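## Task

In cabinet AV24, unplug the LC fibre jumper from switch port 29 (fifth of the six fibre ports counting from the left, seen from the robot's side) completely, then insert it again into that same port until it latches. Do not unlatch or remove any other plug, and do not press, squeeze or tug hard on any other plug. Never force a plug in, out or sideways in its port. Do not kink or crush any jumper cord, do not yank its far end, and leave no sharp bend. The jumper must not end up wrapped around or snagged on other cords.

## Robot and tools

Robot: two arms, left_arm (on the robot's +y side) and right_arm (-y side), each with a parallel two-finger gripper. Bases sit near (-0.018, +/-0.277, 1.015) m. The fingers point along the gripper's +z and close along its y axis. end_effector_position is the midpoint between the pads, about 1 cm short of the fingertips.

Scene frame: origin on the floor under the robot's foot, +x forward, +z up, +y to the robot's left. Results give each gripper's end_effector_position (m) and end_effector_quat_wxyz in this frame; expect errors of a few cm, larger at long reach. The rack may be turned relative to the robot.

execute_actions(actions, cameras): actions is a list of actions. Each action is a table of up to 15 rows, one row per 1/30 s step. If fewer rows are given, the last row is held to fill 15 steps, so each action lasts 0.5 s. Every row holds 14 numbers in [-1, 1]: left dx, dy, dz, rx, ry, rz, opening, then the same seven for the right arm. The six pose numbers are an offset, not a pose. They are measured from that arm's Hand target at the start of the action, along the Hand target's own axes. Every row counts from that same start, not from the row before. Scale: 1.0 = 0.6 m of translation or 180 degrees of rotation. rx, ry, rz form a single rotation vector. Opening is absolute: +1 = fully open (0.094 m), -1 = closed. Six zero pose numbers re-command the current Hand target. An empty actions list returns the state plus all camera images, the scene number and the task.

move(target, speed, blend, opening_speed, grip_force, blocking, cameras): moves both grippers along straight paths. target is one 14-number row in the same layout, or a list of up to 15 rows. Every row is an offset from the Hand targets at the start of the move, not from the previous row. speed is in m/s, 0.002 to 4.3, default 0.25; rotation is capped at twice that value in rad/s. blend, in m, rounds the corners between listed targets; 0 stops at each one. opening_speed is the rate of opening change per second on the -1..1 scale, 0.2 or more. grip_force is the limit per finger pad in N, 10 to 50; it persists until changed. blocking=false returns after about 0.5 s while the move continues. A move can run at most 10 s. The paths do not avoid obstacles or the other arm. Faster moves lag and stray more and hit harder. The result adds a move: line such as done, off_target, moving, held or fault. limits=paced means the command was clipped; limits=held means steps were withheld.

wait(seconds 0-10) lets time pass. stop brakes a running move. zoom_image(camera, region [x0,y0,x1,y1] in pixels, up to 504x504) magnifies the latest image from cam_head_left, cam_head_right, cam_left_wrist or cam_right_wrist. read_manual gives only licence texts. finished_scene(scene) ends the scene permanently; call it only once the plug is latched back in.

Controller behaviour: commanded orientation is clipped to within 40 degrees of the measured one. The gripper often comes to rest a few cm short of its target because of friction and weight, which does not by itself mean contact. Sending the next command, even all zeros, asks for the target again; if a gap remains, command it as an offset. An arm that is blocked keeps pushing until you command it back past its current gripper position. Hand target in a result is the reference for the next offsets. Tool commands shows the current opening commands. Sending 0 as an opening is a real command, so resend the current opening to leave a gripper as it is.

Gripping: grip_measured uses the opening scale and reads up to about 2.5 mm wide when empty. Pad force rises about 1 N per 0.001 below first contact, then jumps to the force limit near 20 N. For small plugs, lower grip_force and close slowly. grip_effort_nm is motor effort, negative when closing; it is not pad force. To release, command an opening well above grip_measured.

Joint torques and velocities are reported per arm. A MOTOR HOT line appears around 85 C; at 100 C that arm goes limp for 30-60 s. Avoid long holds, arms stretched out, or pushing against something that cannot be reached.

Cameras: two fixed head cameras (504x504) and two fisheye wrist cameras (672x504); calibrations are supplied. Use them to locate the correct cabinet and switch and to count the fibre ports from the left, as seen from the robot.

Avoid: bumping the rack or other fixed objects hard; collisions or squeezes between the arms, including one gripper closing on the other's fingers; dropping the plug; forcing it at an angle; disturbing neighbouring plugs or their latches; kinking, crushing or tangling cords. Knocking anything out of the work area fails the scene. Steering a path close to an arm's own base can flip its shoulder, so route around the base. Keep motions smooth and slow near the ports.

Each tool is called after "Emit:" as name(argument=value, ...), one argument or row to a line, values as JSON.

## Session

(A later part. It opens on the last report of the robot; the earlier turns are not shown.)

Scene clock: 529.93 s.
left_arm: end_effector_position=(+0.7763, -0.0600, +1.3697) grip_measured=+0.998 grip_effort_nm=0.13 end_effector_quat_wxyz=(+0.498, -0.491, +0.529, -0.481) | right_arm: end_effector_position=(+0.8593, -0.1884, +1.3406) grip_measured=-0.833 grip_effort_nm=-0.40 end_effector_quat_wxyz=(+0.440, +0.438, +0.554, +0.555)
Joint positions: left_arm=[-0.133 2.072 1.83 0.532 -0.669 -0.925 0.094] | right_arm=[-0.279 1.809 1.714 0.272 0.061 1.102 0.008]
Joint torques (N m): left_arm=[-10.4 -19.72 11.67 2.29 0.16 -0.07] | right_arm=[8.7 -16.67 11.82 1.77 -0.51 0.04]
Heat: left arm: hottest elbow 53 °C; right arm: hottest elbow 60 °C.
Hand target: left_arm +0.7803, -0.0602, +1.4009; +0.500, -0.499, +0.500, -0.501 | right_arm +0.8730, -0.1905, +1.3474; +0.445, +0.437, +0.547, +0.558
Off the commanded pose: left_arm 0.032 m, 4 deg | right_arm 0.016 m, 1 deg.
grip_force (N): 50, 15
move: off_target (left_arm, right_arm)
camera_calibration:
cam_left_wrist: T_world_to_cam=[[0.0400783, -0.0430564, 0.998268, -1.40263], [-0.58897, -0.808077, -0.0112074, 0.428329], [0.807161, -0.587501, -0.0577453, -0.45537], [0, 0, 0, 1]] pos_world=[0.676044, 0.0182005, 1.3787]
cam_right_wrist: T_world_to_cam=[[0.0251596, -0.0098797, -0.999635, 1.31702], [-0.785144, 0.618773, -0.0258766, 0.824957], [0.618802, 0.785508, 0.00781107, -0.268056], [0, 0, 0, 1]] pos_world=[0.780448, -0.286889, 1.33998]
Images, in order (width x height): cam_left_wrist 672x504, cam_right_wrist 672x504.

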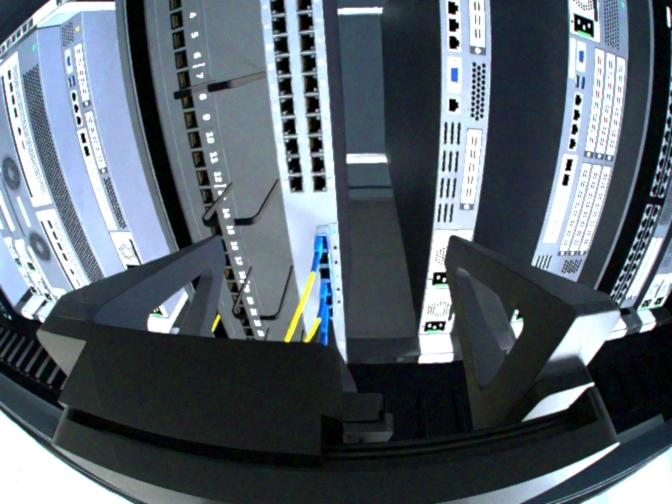

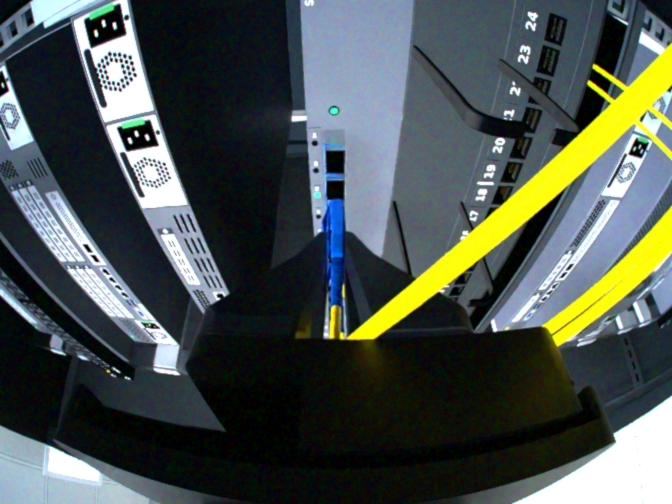

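Emit:
move(
  target=[
    [0,0,0,0,0,0,1,0.005,0,-0.03,0.003,0,0,-0.88],
    [0,0,0,0,0,0,1,0,0,0,0.003,0,0,-0.88],
  ],
  speed=0.05,
  cameras=["cam_right_wrist","cam_left_wrist"],
)

Emit:
zoom_image(
  camera="cam_right_wrist",
  region=[290, 150, 370, 230],
)

Emit:
zoom_image(
  camera="cam_left_wrist",
  region=[290, 260, 370, 340],
)

Scene clock: 539.70 s.
left_arm: end_effector_position=(+0.7763, -0.0600, +1.3697) grip_measured=+0.998 grip_effort_nm=0.13 end_effector_quat_wxyz=(+0.498, -0.491, +0.529, -0.481) | right_arm: end_effector_position=(+0.8599, -0.1892, +1.3404) grip_measured=-0.833 grip_effort_nm=-0.40 end_effector_quat_wxyz=(+0.439, +0.440, +0.555, +0.552)
Joint positions: left_arm=[-0.133 2.072 1.83 0.532 -0.669 -0.925 0.094] | right_arm=[-0.279 1.809 1.718 0.265 0.067 1.102 0.008]
Joint torques (N m): left_arm=[-9.93 -19.9 11.49 2.02 0.11 -0.01] | right_arm=[8.53 -16.56 11.69 1.68 -0.49 0.03]
Heat: left arm: hottest elbow 53 °C; right arm: hottest elbow 59 °C.
Hand target: left_arm +0.7803, -0.0602, +1.4009; +0.500, -0.499, +0.500, -0.501 | right_arm +0.8730, -0.1906, +1.3475; +0.443, +0.439, +0.549, +0.556
Off the commanded pose: left_arm 0.032 m, 4 deg | right_arm 0.015 m, 1 deg.
grip_force (N): 50, 15
move: off_target (left_arm, right_arm)
camera_calibration:
cam_left_wrist: T_world_to_cam=[[0.0400783, -0.0430564, 0.998268, -1.40263], [-0.58897, -0.808077, -0.0112074, 0.428329], [0.807161, -0.587501, -0.0577453, -0.45537], [0, 0, 0, 1]] pos_world=[0.676044, 0.0182005, 1.3787]
cam_right_wrist: T_world_to_cam=[[0.0195705, -0.011492, -0.999742, 1.32146], [-0.783391, 0.621123, -0.0224751, 0.820256], [0.621221, 0.783629, 0.003153, -0.264032], [0, 0, 0, 1]] pos_world=[0.780741, -0.28739, 1.34038]
Images, in order (width x height): cam_left_wrist 672x504, cam_right_wrist 672x504.

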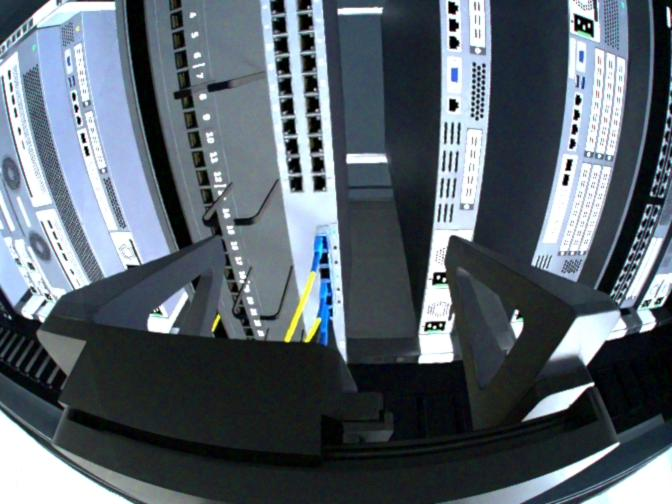

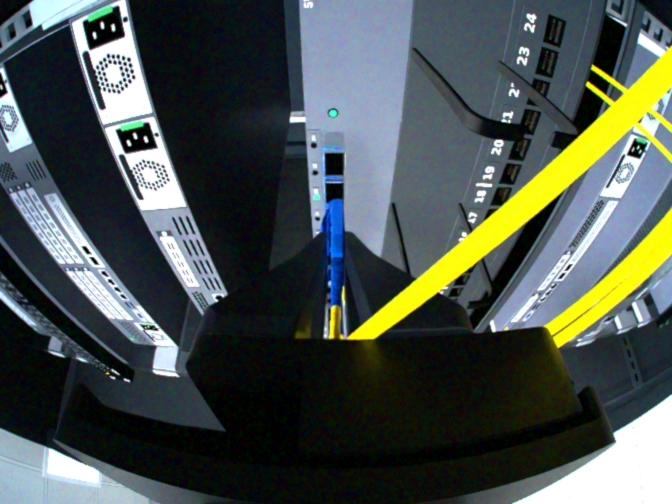

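Scaled by 6.300 from the camera's 672x504 image, which has a finer 960x720 frame.

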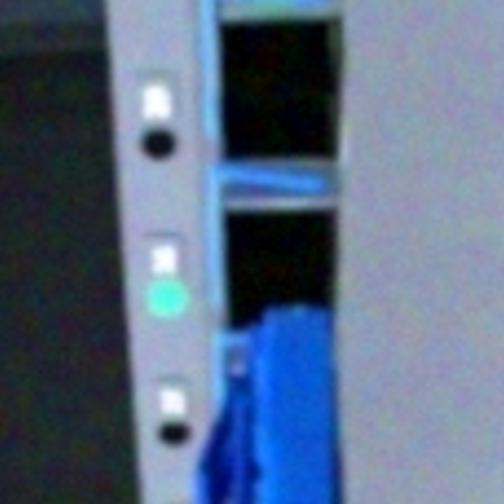

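Scaled by 6.300 from the camera's 672x504 image, which has a finer 960x720 frame.

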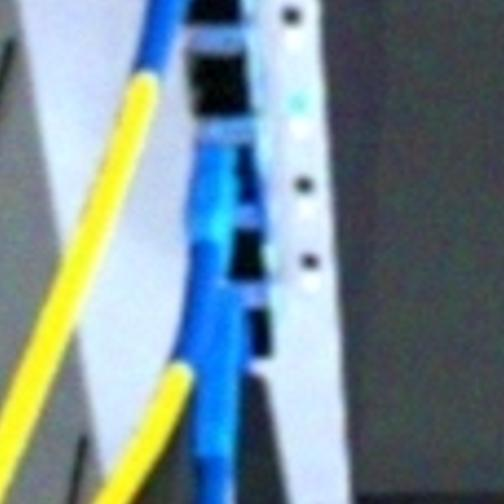

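Emit:
move(
  target=[0,0,0,0,0,0,1,-0.003,-0.001,0.0135,0,0,0,-0.88],
  speed=0.02,
  cameras=["cam_right_wrist","cam_left_wrist"],
)

Emit:
zoom_image(
  camera="cam_right_wrist",
  region=[290, 150, 370, 230],
)

Emit:
zoom_image(
  camera="cam_left_wrist",
  region=[290, 260, 370, 340],
)

Scene clock: 547.10 s.
left_arm: end_effector_position=(+0.7763, -0.0600, +1.3697) grip_measured=+0.998 grip_effort_nm=0.13 end_effector_quat_wxyz=(+0.498, -0.491, +0.529, -0.481) | right_arm: end_effector_position=(+0.8673, -0.1866, +1.3414) grip_measured=-0.833 grip_effort_nm=-0.40 end_effector_quat_wxyz=(+0.439, +0.438, +0.556, +0.554)
Joint positions: left_arm=[-0.133 2.072 1.83 0.532 -0.669 -0.925 0.094] | right_arm=[-0.279 1.829 1.752 0.251 0.063 1.102 0.008]
Joint torques (N m): left_arm=[-9.88 -19.6 11.56 2.1 0.14 -0.05] | right_arm=[8.29 -17.08 11.93 1.55 -0.51 0.1]
Heat: left arm: hottest elbow 53 °C; right arm: hottest elbow 60 °C.
Hand target: left_arm +0.7803, -0.0602, +1.4009; +0.500, -0.499, +0.500, -0.501 | right_arm +0.8813, -0.1905, +1.3470; +0.443, +0.439, +0.549, +0.556
Off the commanded pose: left_arm 0.032 m, 4 deg | right_arm 0.016 m, 1 deg.
grip_force (N): 50, 15
move: off_target (left_arm, right_arm)
camera_calibration:
cam_left_wrist: T_world_to_cam=[[0.0400783, -0.0430564, 0.998268, -1.40263], [-0.58897, -0.808077, -0.0112074, 0.428329], [0.807161, -0.587501, -0.0577453, -0.45537], [0, 0, 0, 1]] pos_world=[0.676044, 0.0182005, 1.3787]
cam_right_wrist: T_world_to_cam=[[0.0209353, -0.0111081, -0.999719, 1.32123], [-0.785599, 0.618296, -0.0233214, 0.827093], [0.618381, 0.785867, 0.00421765, -0.269159], [0, 0, 0, 1]] pos_world=[0.788546, -0.285189, 1.34128]
Images, in order (width x height): cam_left_wrist 672x504, cam_right_wrist 672x504.

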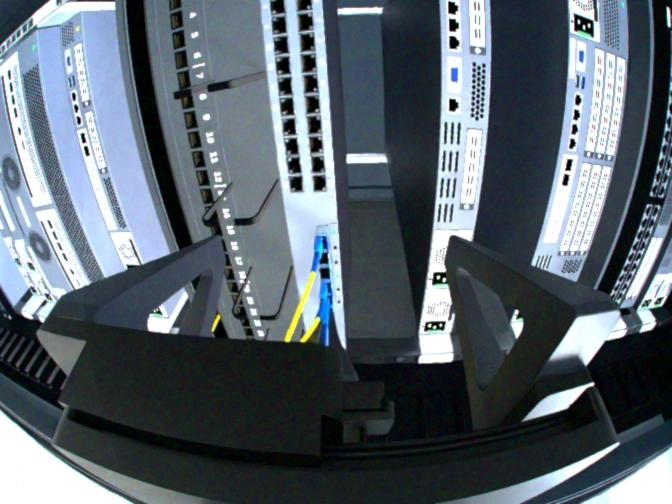

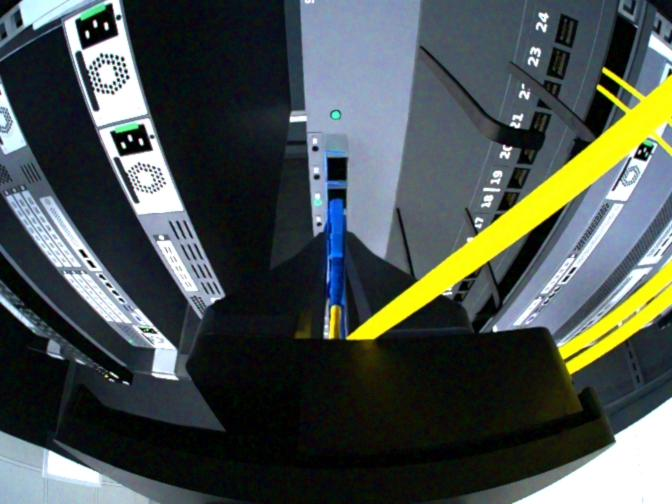

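Scaled by 6.300 from the camera's 672x504 image, which has a finer 960x720 frame.

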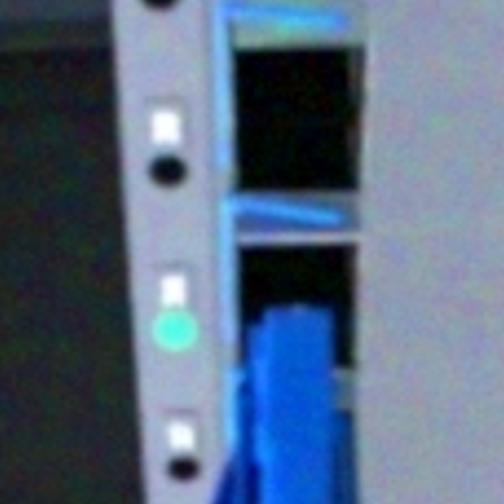

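Scaled by 6.300 from the camera's 672x504 image, which has a finer 960x720 frame.

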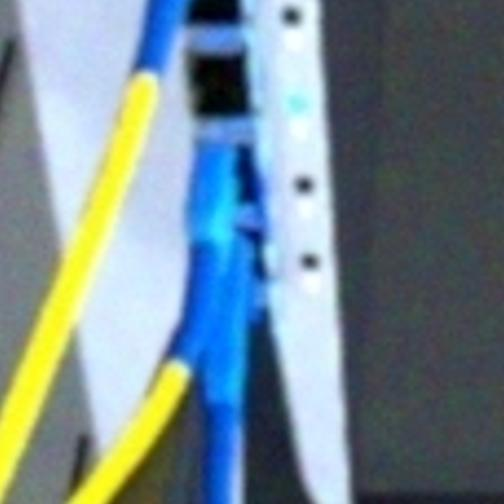

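Emit:
move(
  target=[
    [0,0,0,0,0,0,1,-0.006,-0.004,-0.03,0,0,0,-0.88],
    [0,0,0,0,0,0,1,-0.0115,-0.004,-0.004,0,0,0,-0.88],
  ],
  speed=0.04,
  cameras=["cam_right_wrist","cam_left_wrist"],
)

Emit:
zoom_image(
  camera="cam_right_wrist",
  region=[290, 150, 370, 230],
)

Emit:
zoom_image(
  camera="cam_left_wrist",
  region=[290, 260, 370, 340],
)

Scene clock: 555.40 s.
left_arm: end_effector_position=(+0.7763, -0.0600, +1.3697) grip_measured=+0.998 grip_effort_nm=0.13 end_effector_quat_wxyz=(+0.498, -0.491, +0.529, -0.481) | right_arm: end_effector_position=(+0.8662, -0.1865, +1.3350) grip_measured=-0.833 grip_effort_nm=-0.40 end_effector_quat_wxyz=(+0.435, +0.437, +0.560, +0.554)
Joint positions: left_arm=[-0.133 2.072 1.83 0.532 -0.669 -0.925 0.094] | right_arm=[-0.284 1.829 1.741 0.251 0.052 1.102 0.008]
Joint torques (N m): left_arm=[-9.76 -19.66 11.56 2.26 0.15 -0.1] | right_arm=[7.65 -18.55 11.62 1.83 -0.52 0.06]
Heat: left arm: hottest elbow 53 °C; right arm: hottest elbow 61 °C.
Hand target: left_arm +0.7803, -0.0602, +1.4009; +0.500, -0.499, +0.500, -0.501 | right_arm +0.8805, -0.1976, +1.3445; +0.443, +0.439, +0.549, +0.556
Off the commanded pose: left_arm 0.032 m, 4 deg | right_arm 0.021 m, 2 deg.
grip_force (N): 50, 15
move: off_target (left_arm, right_arm)
camera_calibration:
cam_left_wrist: T_world_to_cam=[[0.0400783, -0.0430564, 0.998268, -1.40263], [-0.58897, -0.808077, -0.0112074, 0.428329], [0.807161, -0.587501, -0.0577453, -0.45537], [0, 0, 0, 1]] pos_world=[0.676044, 0.0182005, 1.3787]
cam_right_wrist: T_world_to_cam=[[0.0151838, -0.0138242, -0.999789, 1.31938], [-0.791436, 0.61091, -0.0204667, 0.825795], [0.611064, 0.79158, -0.00166504, -0.253366], [0, 0, 0, 1]] pos_world=[0.788353, -0.285687, 1.33559]
Images, in order (width x height): cam_left_wrist 672x504, cam_right_wrist 672x504.

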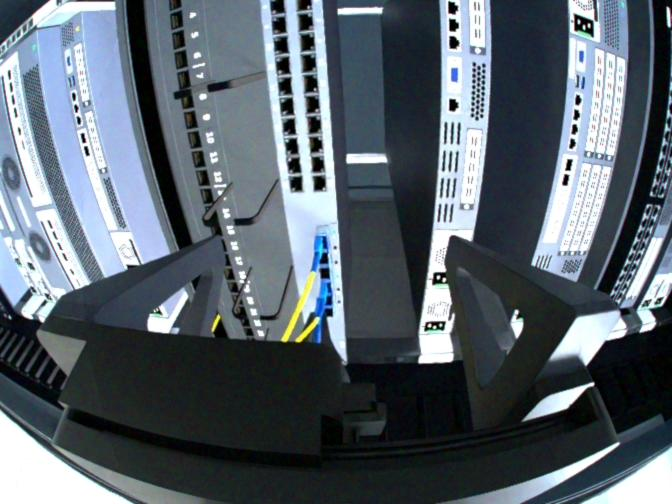

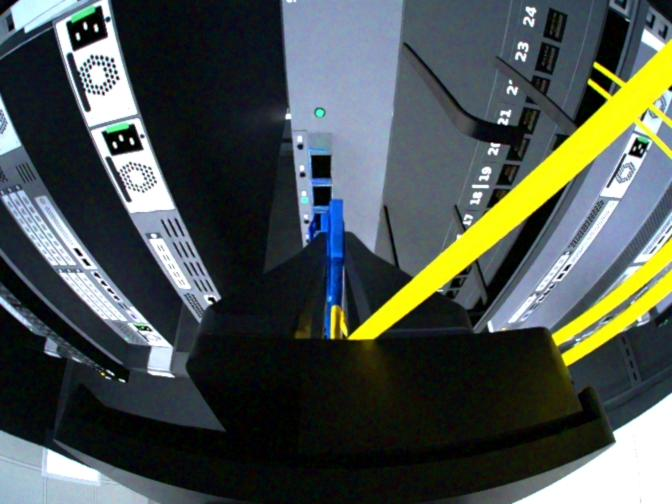

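Scaled by 6.300 from the camera's 672x504 image, which has a finer 960x720 frame.

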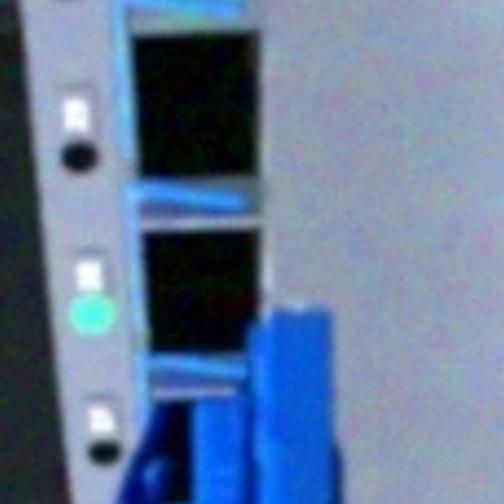

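Scaled by 6.300 from the camera's 672x504 image, which has a finer 960x720 frame.

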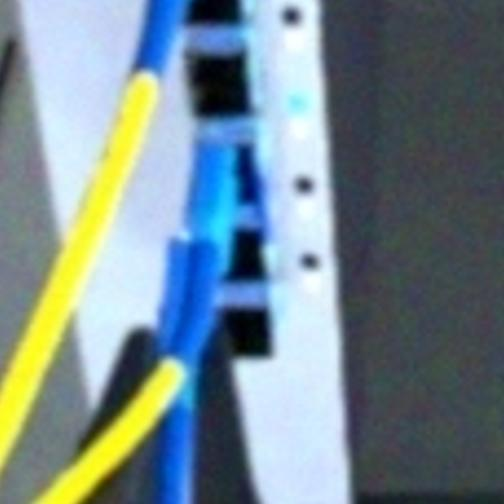

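Emit:
move(
  target=[
    [0,0,0,0,0,0,1,0.0193,0.0008,-0.0905,0.002,-0.002,0,-0.88],
    [0,0,0,0,0,0,1,0.0018,0.0008,-0.0147,0.002,-0.002,0,-0.88],
  ],
  speed=0.05,
  cameras=["cam_right_wrist","cam_left_wrist"],
)

Emit:
zoom_image(
  camera="cam_right_wrist",
  region=[290, 150, 370, 230],
)

Emit:
zoom_image(
  camera="cam_left_wrist",
  region=[290, 260, 370, 340],
)

Scene clock: 569.50 s.
left_arm: end_effector_position=(+0.7763, -0.0600, +1.3697) grip_measured=+0.998 grip_effort_nm=0.13 end_effector_quat_wxyz=(+0.498, -0.491, +0.529, -0.481) | right_arm: end_effector_position=(+0.8566, -0.1901, +1.3381) grip_measured=-0.833 grip_effort_nm=-0.40 end_effector_quat_wxyz=(+0.437, +0.440, +0.558, +0.551)
Joint positions: left_arm=[-0.133 2.072 1.83 0.532 -0.669 -0.925 0.094] | right_arm=[-0.28 1.8 1.703 0.264 0.065 1.102 0.008]
Joint torques (N m): left_arm=[-10.46 -19.25 11.59 2.07 0.12 -0.05] | right_arm=[8.06 -16.91 11.78 1.74 -0.51 0.02]
Heat: left arm: hottest elbow 53 °C; right arm: hottest elbow 61 °C.
Hand target: left_arm +0.7803, -0.0602, +1.4009; +0.500, -0.499, +0.500, -0.501 | right_arm +0.8716, -0.1987, +1.3450; +0.443, +0.442, +0.550, +0.553
Off the commanded pose: left_arm 0.032 m, 4 deg | right_arm 0.018 m, 1 deg.
grip_force (N): 50, 15
move: off_target (left_arm, right_arm)
camera_calibration:
cam_left_wrist: T_world_to_cam=[[0.0400783, -0.0430564, 0.998268, -1.40263], [-0.58897, -0.808077, -0.0112074, 0.428329], [0.807161, -0.587501, -0.0577453, -0.45537], [0, 0, 0, 1]] pos_world=[0.676044, 0.0182005, 1.3787]
cam_right_wrist: T_world_to_cam=[[0.0134669, -0.0136649, -0.999816, 1.32412], [-0.785534, 0.618526, -0.0190344, 0.814988], [0.618672, 0.785646, -0.00240462, -0.25114], [0, 0, 0, 1]] pos_world=[0.777742, -0.28869, 1.33878]
Images, in order (width x height): cam_left_wrist 672x504, cam_right_wrist 672x504.

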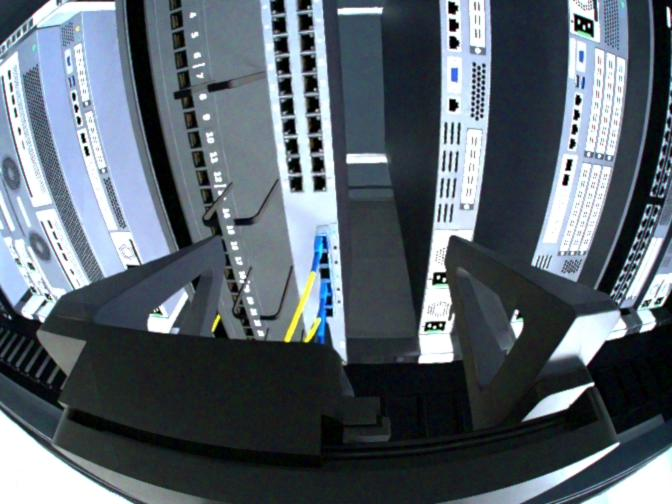

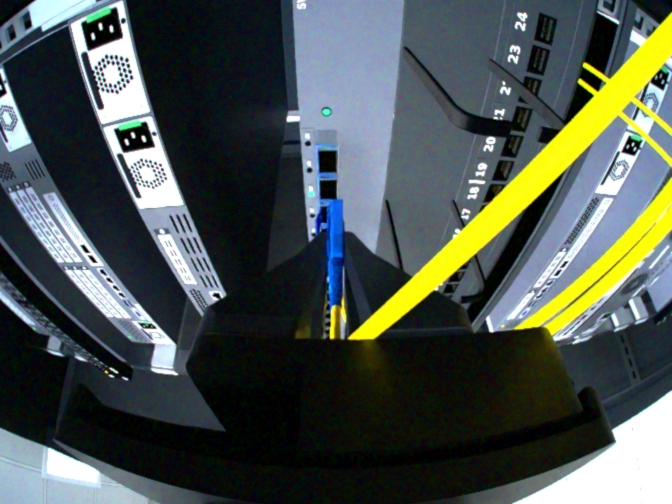

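Scaled by 6.300 from the camera's 672x504 image, which has a finer 960x720 frame.

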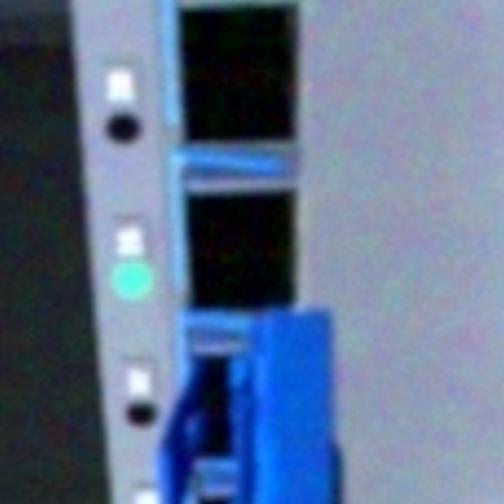

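Scaled by 6.300 from the camera's 672x504 image, which has a finer 960x720 frame.

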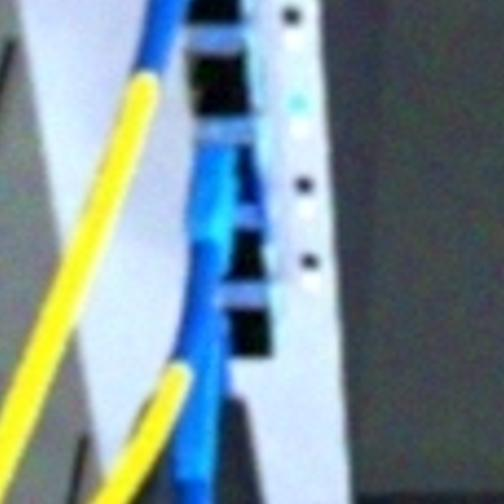

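Emit:
move(
  target=[
    [0,0,0,0,0,0,1,0.015,0.0033,-0.065,0,0,0,-0.88],
    [0,0,0,0,0,0,1,-0.0018,0.0033,0.0078,0,0,0,-0.88],
  ],
  speed=0.05,
  cameras=["cam_left_wrist","cam_right_wrist"],
)

Emit:
zoom_image(
  camera="cam_right_wrist",
  region=[290, 150, 370, 230],
)

Emit:
zoom_image(
  camera="cam_left_wrist",
  region=[290, 260, 370, 340],
)

Scene clock: 609.13 s.
left_arm: end_effector_position=(+0.7763, -0.0600, +1.3697) grip_measured=+0.998 grip_effort_nm=0.13 end_effector_quat_wxyz=(+0.498, -0.491, +0.529, -0.481) | right_arm: end_effector_position=(+0.8615, -0.1898, +1.3404) grip_measured=-0.833 grip_effort_nm=-0.40 end_effector_quat_wxyz=(+0.437, +0.440, +0.558, +0.551)
Joint positions: left_arm=[-0.133 2.072 1.83 0.532 -0.669 -0.925 0.094] | right_arm=[-0.28 1.811 1.727 0.251 0.065 1.102 0.008]
Joint torques (N m): left_arm=[-9.64 -19.25 11.89 2.14 0.12 -0.06] | right_arm=[8.64 -17.38 11.88 1.5 -0.48 0.05]
Heat: left arm: hottest elbow 54 °C; right arm: hottest elbow 58 °C.
Hand target: left_arm +0.7803, -0.0602, +1.4009; +0.500, -0.499, +0.500, -0.501 | right_arm +0.8765, -0.1987, +1.3469; +0.443, +0.443, +0.550, +0.553
Off the commanded pose: left_arm 0.032 m, 4 deg | right_arm 0.019 m, 1 deg.
grip_force (N): 50, 15
move: off_target (left_arm, right_arm)
camera_calibration:
cam_left_wrist: T_world_to_cam=[[0.0400783, -0.0430564, 0.998268, -1.40263], [-0.58897, -0.808077, -0.0112074, 0.428329], [0.807161, -0.587501, -0.0577453, -0.45537], [0, 0, 0, 1]] pos_world=[0.676044, 0.0182005, 1.3787]
cam_right_wrist: T_world_to_cam=[[0.0136779, -0.0135729, -0.999814, 1.32622], [-0.785745, 0.618254, -0.0191424, 0.818944], [0.618399, 0.785861, -0.00220842, -0.25453], [0, 0, 0, 1]] pos_world=[0.782742, -0.28829, 1.34108]
Images, in order (width x height): cam_left_wrist 672x504, cam_right_wrist 672x504.

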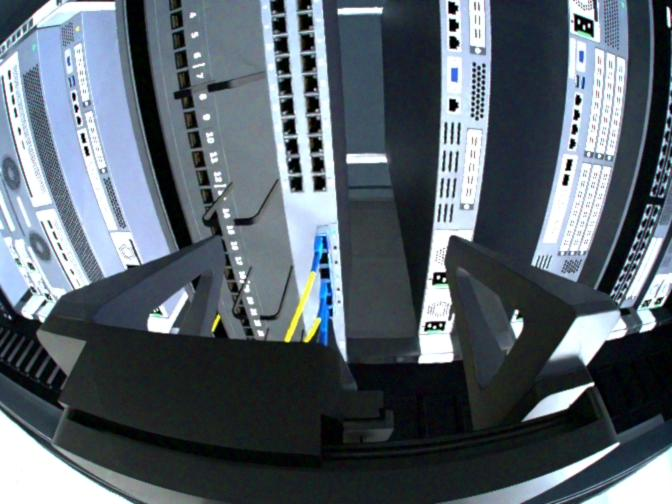

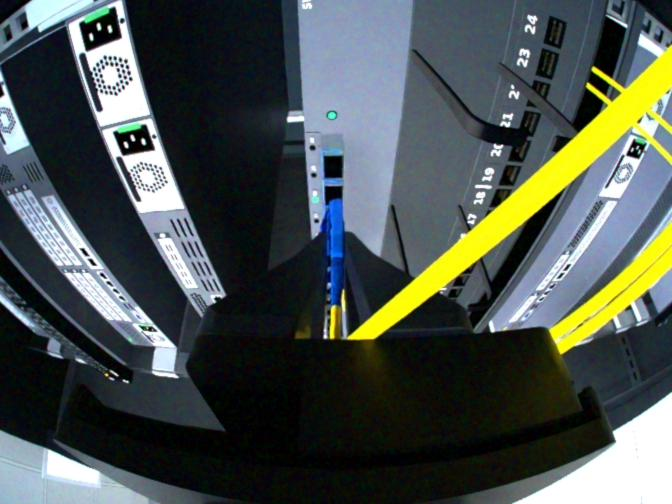

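Scaled by 6.300 from the camera's 672x504 image, which has a finer 960x720 frame.

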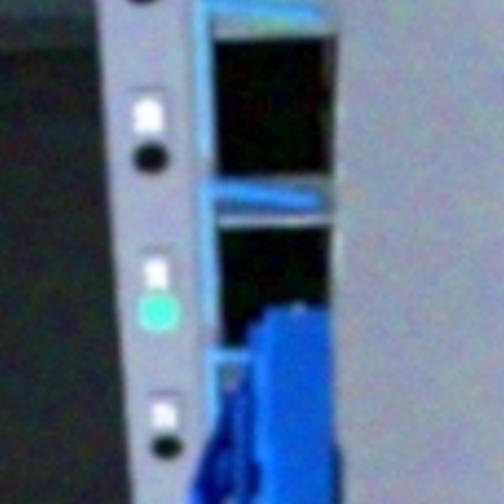

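Scaled by 6.300 from the camera's 672x504 image, which has a finer 960x720 frame.

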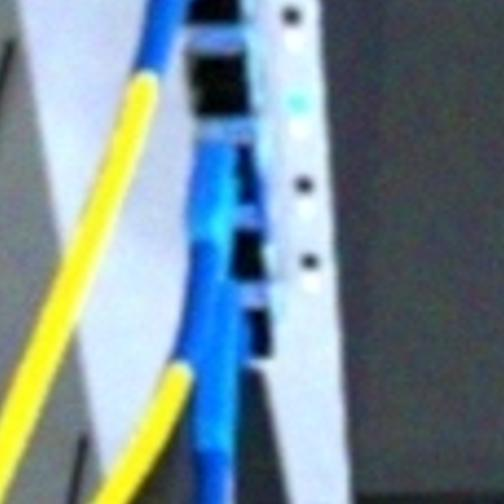

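Emit:
move(
  target=[
    [0,0,0,0,0,0,1,0.0145,0,-0.065,0,0,0,-0.88],
    [0,0,0,0,0,0,1,-0.0053,0.0003,0.0149,0,0,0,-0.88],
  ],
  speed=0.05,
  cameras=["cam_left_wrist","cam_right_wrist"],
)

Emit:
zoom_image(
  camera="cam_right_wrist",
  region=[290, 150, 370, 230],
)

Emit:
zoom_image(
  camera="cam_left_wrist",
  region=[290, 260, 370, 340],
)

Scene clock: 618.77 s.
left_arm: end_effector_position=(+0.7763, -0.0600, +1.3697) grip_measured=+0.998 grip_effort_nm=0.13 end_effector_quat_wxyz=(+0.498, -0.491, +0.529, -0.481) | right_arm: end_effector_position=(+0.8703, -0.1898, +1.3407) grip_measured=-0.833 grip_effort_nm=-0.40 end_effector_quat_wxyz=(+0.437, +0.439, +0.559, +0.552)
Joint positions: left_arm=[-0.133 2.072 1.83 0.532 -0.669 -0.925 0.094] | right_arm=[-0.284 1.833 1.765 0.234 0.058 1.102 0.008]
Joint torques (N m): left_arm=[-10.4 -20.19 11.62 2.09 0.14 -0.04] | right_arm=[8.23 -17.9 12.04 1.55 -0.46 0.09]
Heat: left arm: hottest elbow 54 °C; right arm: hottest elbow 58 °C.
Hand target: left_arm +0.7803, -0.0602, +1.4009; +0.500, -0.499, +0.500, -0.501 | right_arm +0.8859, -0.1996, +1.3471; +0.443, +0.442, +0.550, +0.553
Off the commanded pose: left_arm 0.032 m, 4 deg | right_arm 0.020 m, 1 deg.
grip_force (N): 50, 15
move: off_target (left_arm, right_arm)
camera_calibration:
cam_left_wrist: T_world_to_cam=[[0.0400783, -0.0430564, 0.998268, -1.40263], [-0.58897, -0.808077, -0.0112074, 0.428329], [0.807161, -0.587501, -0.0577453, -0.45537], [0, 0, 0, 1]] pos_world=[0.676044, 0.0182005, 1.3787]
cam_right_wrist: T_world_to_cam=[[0.0142537, -0.0141362, -0.999798, 1.32565], [-0.787231, 0.616336, -0.0199376, 0.827897], [0.616494, 0.787356, -0.00234336, -0.25774], [0, 0, 0, 1]] pos_world=[0.791745, -0.28859, 1.34129]
Images, in order (width x height): cam_left_wrist 672x504, cam_right_wrist 672x504.

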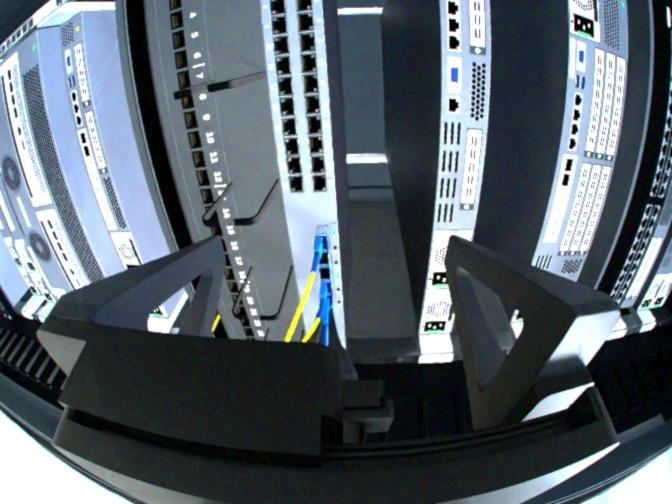

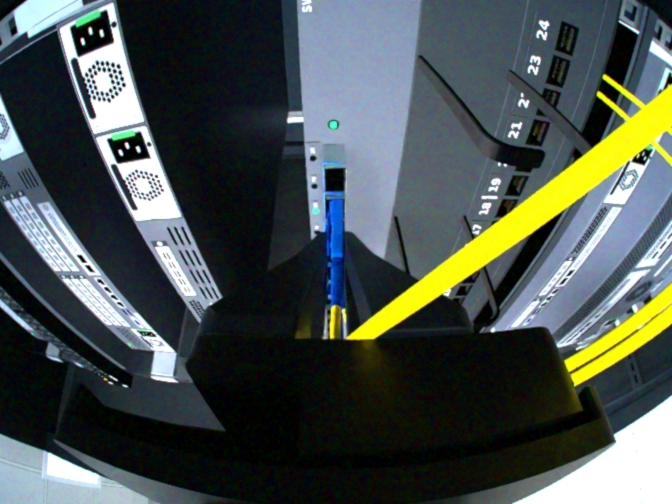

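Scaled by 6.300 from the camera's 672x504 image, which has a finer 960x720 frame.

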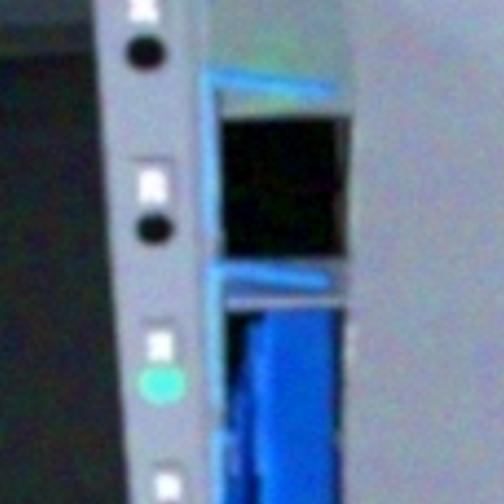

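Scaled by 6.300 from the camera's 672x504 image, which has a finer 960x720 frame.

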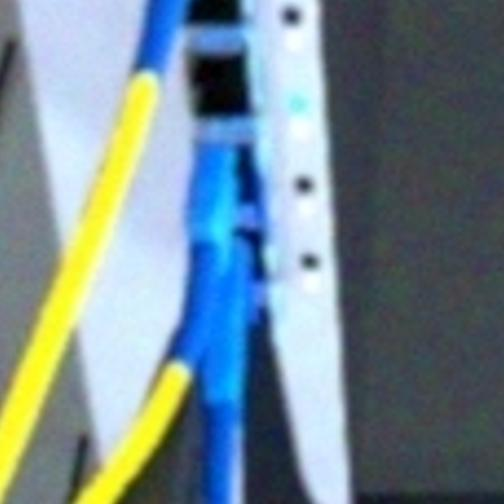

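Emit:
move(
  target=[
    [0,0,0,0,0,0,1,-0.0026,0,0.0113,0,0,0,-0.88],
  ],
  speed=0.03,
  cameras=["cam_left_wrist","cam_right_wrist"],
)

Emit:
zoom_image(
  camera="cam_right_wrist",
  region=[290, 150, 370, 230],
)

Emit:
zoom_image(
  camera="cam_left_wrist",
  region=[290, 260, 370, 340],
)

Scene clock: 631.07 s.
left_arm: end_effector_position=(+0.7763, -0.0600, +1.3697) grip_measured=+0.998 grip_effort_nm=0.13 end_effector_quat_wxyz=(+0.498, -0.491, +0.529, -0.481) | right_arm: end_effector_position=(+0.8752, -0.1890, +1.3408) grip_measured=-0.833 grip_effort_nm=-0.40 end_effector_quat_wxyz=(+0.435, +0.438, +0.560, +0.552)
Joint positions: left_arm=[-0.133 2.072 1.83 0.532 -0.669 -0.925 0.094] | right_arm=[-0.286 1.845 1.789 0.218 0.054 1.102 0.008]
Joint torques (N m): left_arm=[-10.11 -19.96 11.58 1.99 0.13 -0.06] | right_arm=[8.12 -17.67 12.56 1.91 -0.37 0.04]
Heat: left arm: hottest elbow 54 °C; right arm: hottest elbow 57 °C.
Hand target: left_arm +0.7803, -0.0602, +1.4009; +0.500, -0.499, +0.500, -0.501 | right_arm +0.8928, -0.2000, +1.3473; +0.443, +0.443, +0.550, +0.553
Off the commanded pose: left_arm 0.032 m, 4 deg | right_arm 0.022 m, 2 deg.
grip_force (N): 50, 15
move: off_target (left_arm, right_arm)
camera_calibration:
cam_left_wrist: T_world_to_cam=[[0.0400783, -0.0430564, 0.998268, -1.40263], [-0.58897, -0.808077, -0.0112074, 0.428329], [0.807161, -0.587501, -0.0577453, -0.45537], [0, 0, 0, 1]] pos_world=[0.676044, 0.0182005, 1.3787]
cam_right_wrist: T_world_to_cam=[[0.0118885, -0.0147709, -0.99982, 1.32771], [-0.789931, 0.612918, -0.0184478, 0.830939], [0.613081, 0.790008, -0.00438131, -0.255184], [0, 0, 0, 1]] pos_world=[0.797049, -0.288089, 1.34168]
Images, in order (width x height): cam_left_wrist 672x504, cam_right_wrist 672x504.

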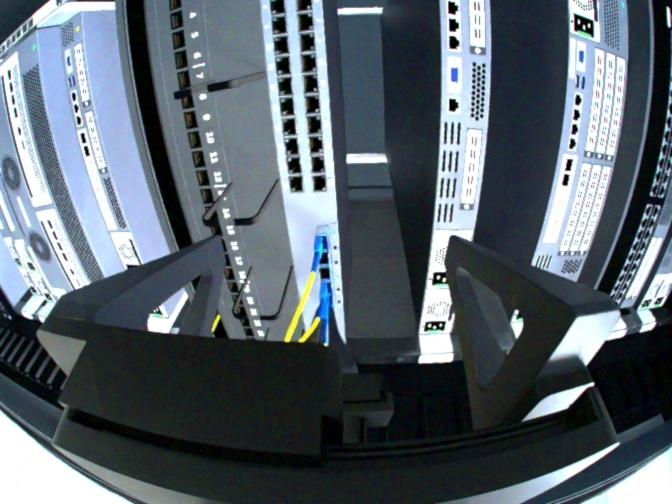

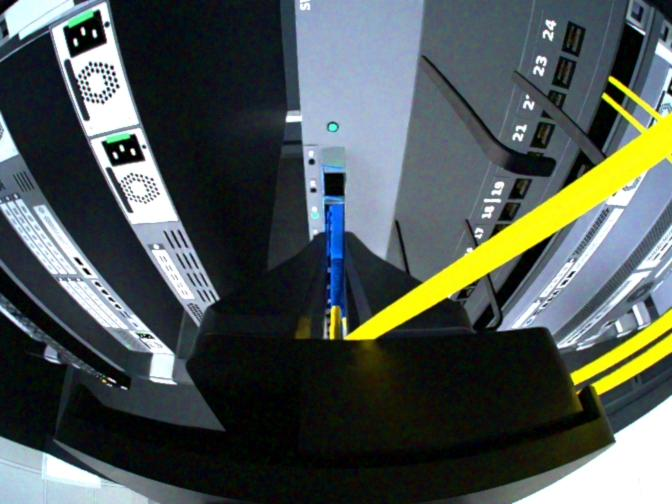

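Scaled by 6.300 from the camera's 672x504 image, which has a finer 960x720 frame.

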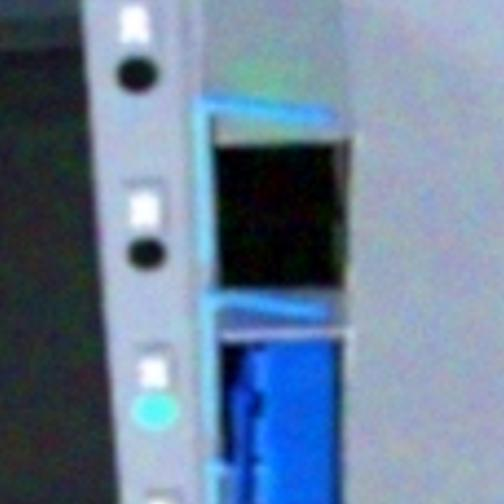

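Scaled by 6.300 from the camera's 672x504 image, which has a finer 960x720 frame.

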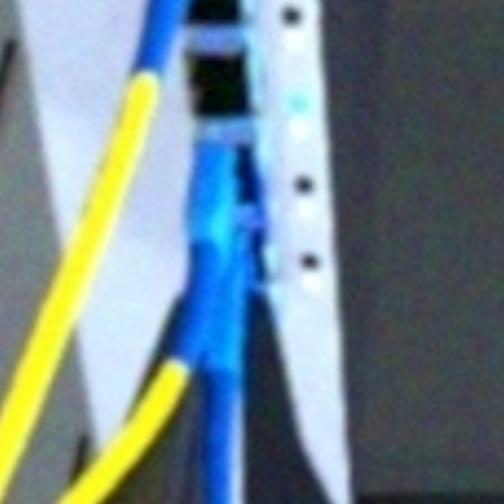

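Entering. Continue.

Emit:
move(
  target=[
    [0,0,0,0,0,0,1,-0.003,-0.0005,0.013,0,0,0,-0.88],
  ],
  speed=0.03,
  cameras=["cam_left_wrist","cam_right_wrist"],
)

Emit:
zoom_image(
  camera="cam_left_wrist",
  region=[290, 260, 370, 340],
)

Scene clock: 634.87 s.
left_arm: end_effector_position=(+0.7763, -0.0600, +1.3697) grip_measured=+0.998 grip_effort_nm=0.13 end_effector_quat_wxyz=(+0.498, -0.491, +0.529, -0.481) | right_arm: end_effector_position=(+0.8756, -0.1888, +1.3406) grip_measured=-0.833 grip_effort_nm=-0.40 end_effector_quat_wxyz=(+0.432, +0.439, +0.563, +0.551)
Joint positions: left_arm=[-0.133 2.072 1.83 0.532 -0.669 -0.925 0.094] | right_arm=[-0.286 1.845 1.795 0.203 0.054 1.103 0.008]
Joint torques (N m): left_arm=[-10.23 -19.43 11.7 2.06 0.11 -0.07] | right_arm=[8 -16.5 14.01 1.94 -0.53 0.06]
Heat: left arm: hottest elbow 54 °C; right arm: hottest elbow 58 °C.
Hand target: left_arm +0.7803, -0.0602, +1.4009; +0.500, -0.499, +0.500, -0.501 | right_arm +0.9008, -0.2001, +1.3470; +0.443, +0.442, +0.550, +0.553
Off the commanded pose: left_arm 0.032 m, 4 deg | right_arm 0.028 m, 2 deg.
grip_force (N): 50, 15
move: off_target (left_arm, right_arm)
camera_calibration:
cam_left_wrist: T_world_to_cam=[[0.0400783, -0.0430564, 0.998268, -1.40263], [-0.58897, -0.808077, -0.0112074, 0.428329], [0.807161, -0.587501, -0.0577453, -0.45537], [0, 0, 0, 1]] pos_world=[0.676044, 0.0182005, 1.3787]
cam_right_wrist: T_world_to_cam=[[0.00358498, -0.016443, -0.999858, 1.33449], [-0.792628, 0.60957, -0.0128665, 0.825418], [0.609695, 0.792562, -0.0108479, -0.243537], [0, 0, 0, 1]] pos_world=[0.797949, -0.288188, 1.34228]
Images, in order (width x height): cam_left_wrist 672x504, cam_right_wrist 672x504.

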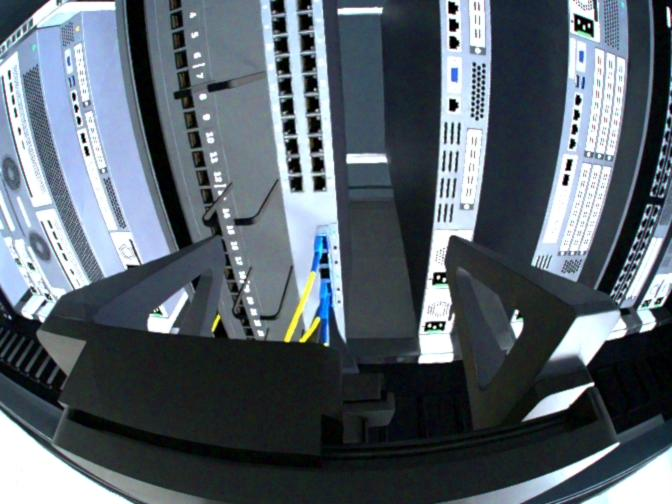

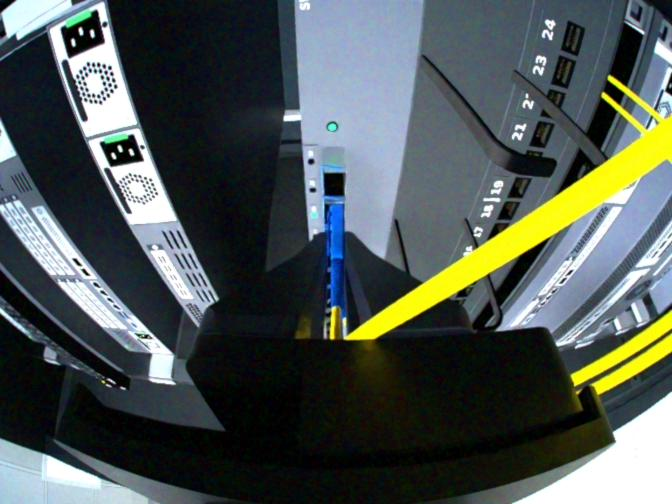

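Scaled by 6.300 from the camera's 672x504 image, which has a finer 960x720 frame.

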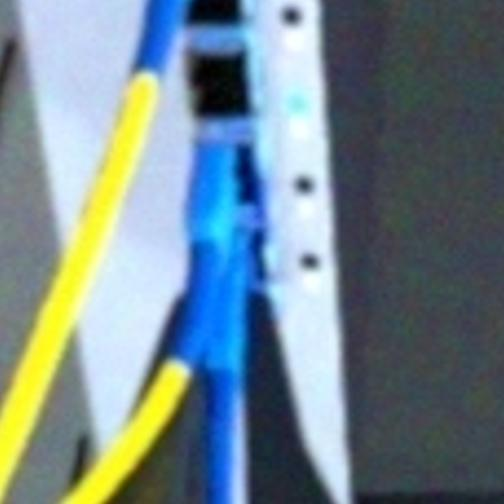

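Emit:
move(
  target=[
    [0,0,0,0,0,0,1,-0.0015,0.001,0.0075,-0.004,0,0,-0.88],
  ],
  speed=0.03,
  cameras=["cam_right_wrist"],
)

Emit:
zoom_image(
  camera="cam_right_wrist",
  region=[290, 150, 370, 230],
)

Scene clock: 642.33 s.
left_arm: end_effector_position=(+0.7763, -0.0600, +1.3697) grip_measured=+0.998 grip_effort_nm=0.13 end_effector_quat_wxyz=(+0.498, -0.491, +0.529, -0.481) | right_arm: end_effector_position=(+0.8767, -0.1883, +1.3407) grip_measured=-0.833 grip_effort_nm=-0.40 end_effector_quat_wxyz=(+0.431, +0.436, +0.564, +0.553)
Joint positions: left_arm=[-0.133 2.072 1.83 0.532 -0.669 -0.925 0.094] | right_arm=[-0.288 1.848 1.799 0.203 0.046 1.103 0.008]
Joint torques (N m): left_arm=[-9.52 -19.96 11.7 2.3 0.15 -0.06] | right_arm=[8.12 -15.33 14.57 2.33 -0.55 0.04]
Heat: left arm: hottest elbow 55 °C; right arm: hottest elbow 60 °C.
Hand target: left_arm +0.7803, -0.0602, +1.4009; +0.500, -0.499, +0.500, -0.501 | right_arm +0.9054, -0.1999, +1.3474; +0.446, +0.440, +0.546, +0.556
Off the commanded pose: left_arm 0.032 m, 4 deg | right_arm 0.032 m, 3 deg.
grip_force (N): 50, 15
move: off_target (left_arm, right_arm)
camera_calibration:
cam_right_wrist: T_world_to_cam=[[0.00756274, -0.0154968, -0.999851, 1.33137], [-0.795783, 0.605386, -0.0154021, 0.831268], [0.605535, 0.795781, -0.00775368, -0.244439], [0, 0, 0, 1]] pos_world=[0.799457, -0.288086, 1.34208]
Images, in order (width x height): cam_right_wrist 672x504.

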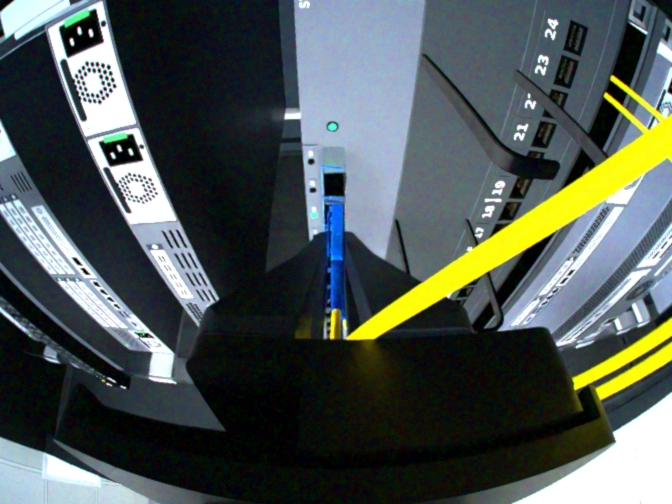

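Scaled by 6.300 from the camera's 672x504 image, which has a finer 960x720 frame.

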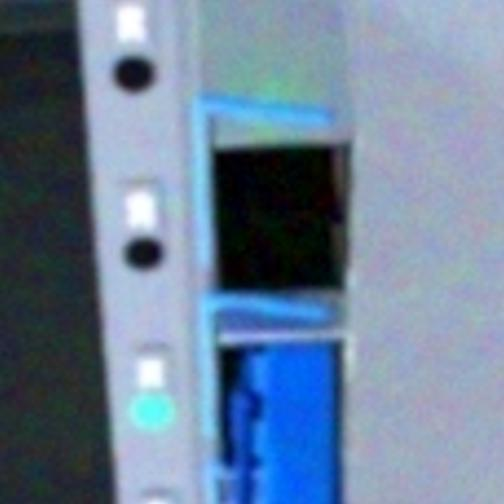

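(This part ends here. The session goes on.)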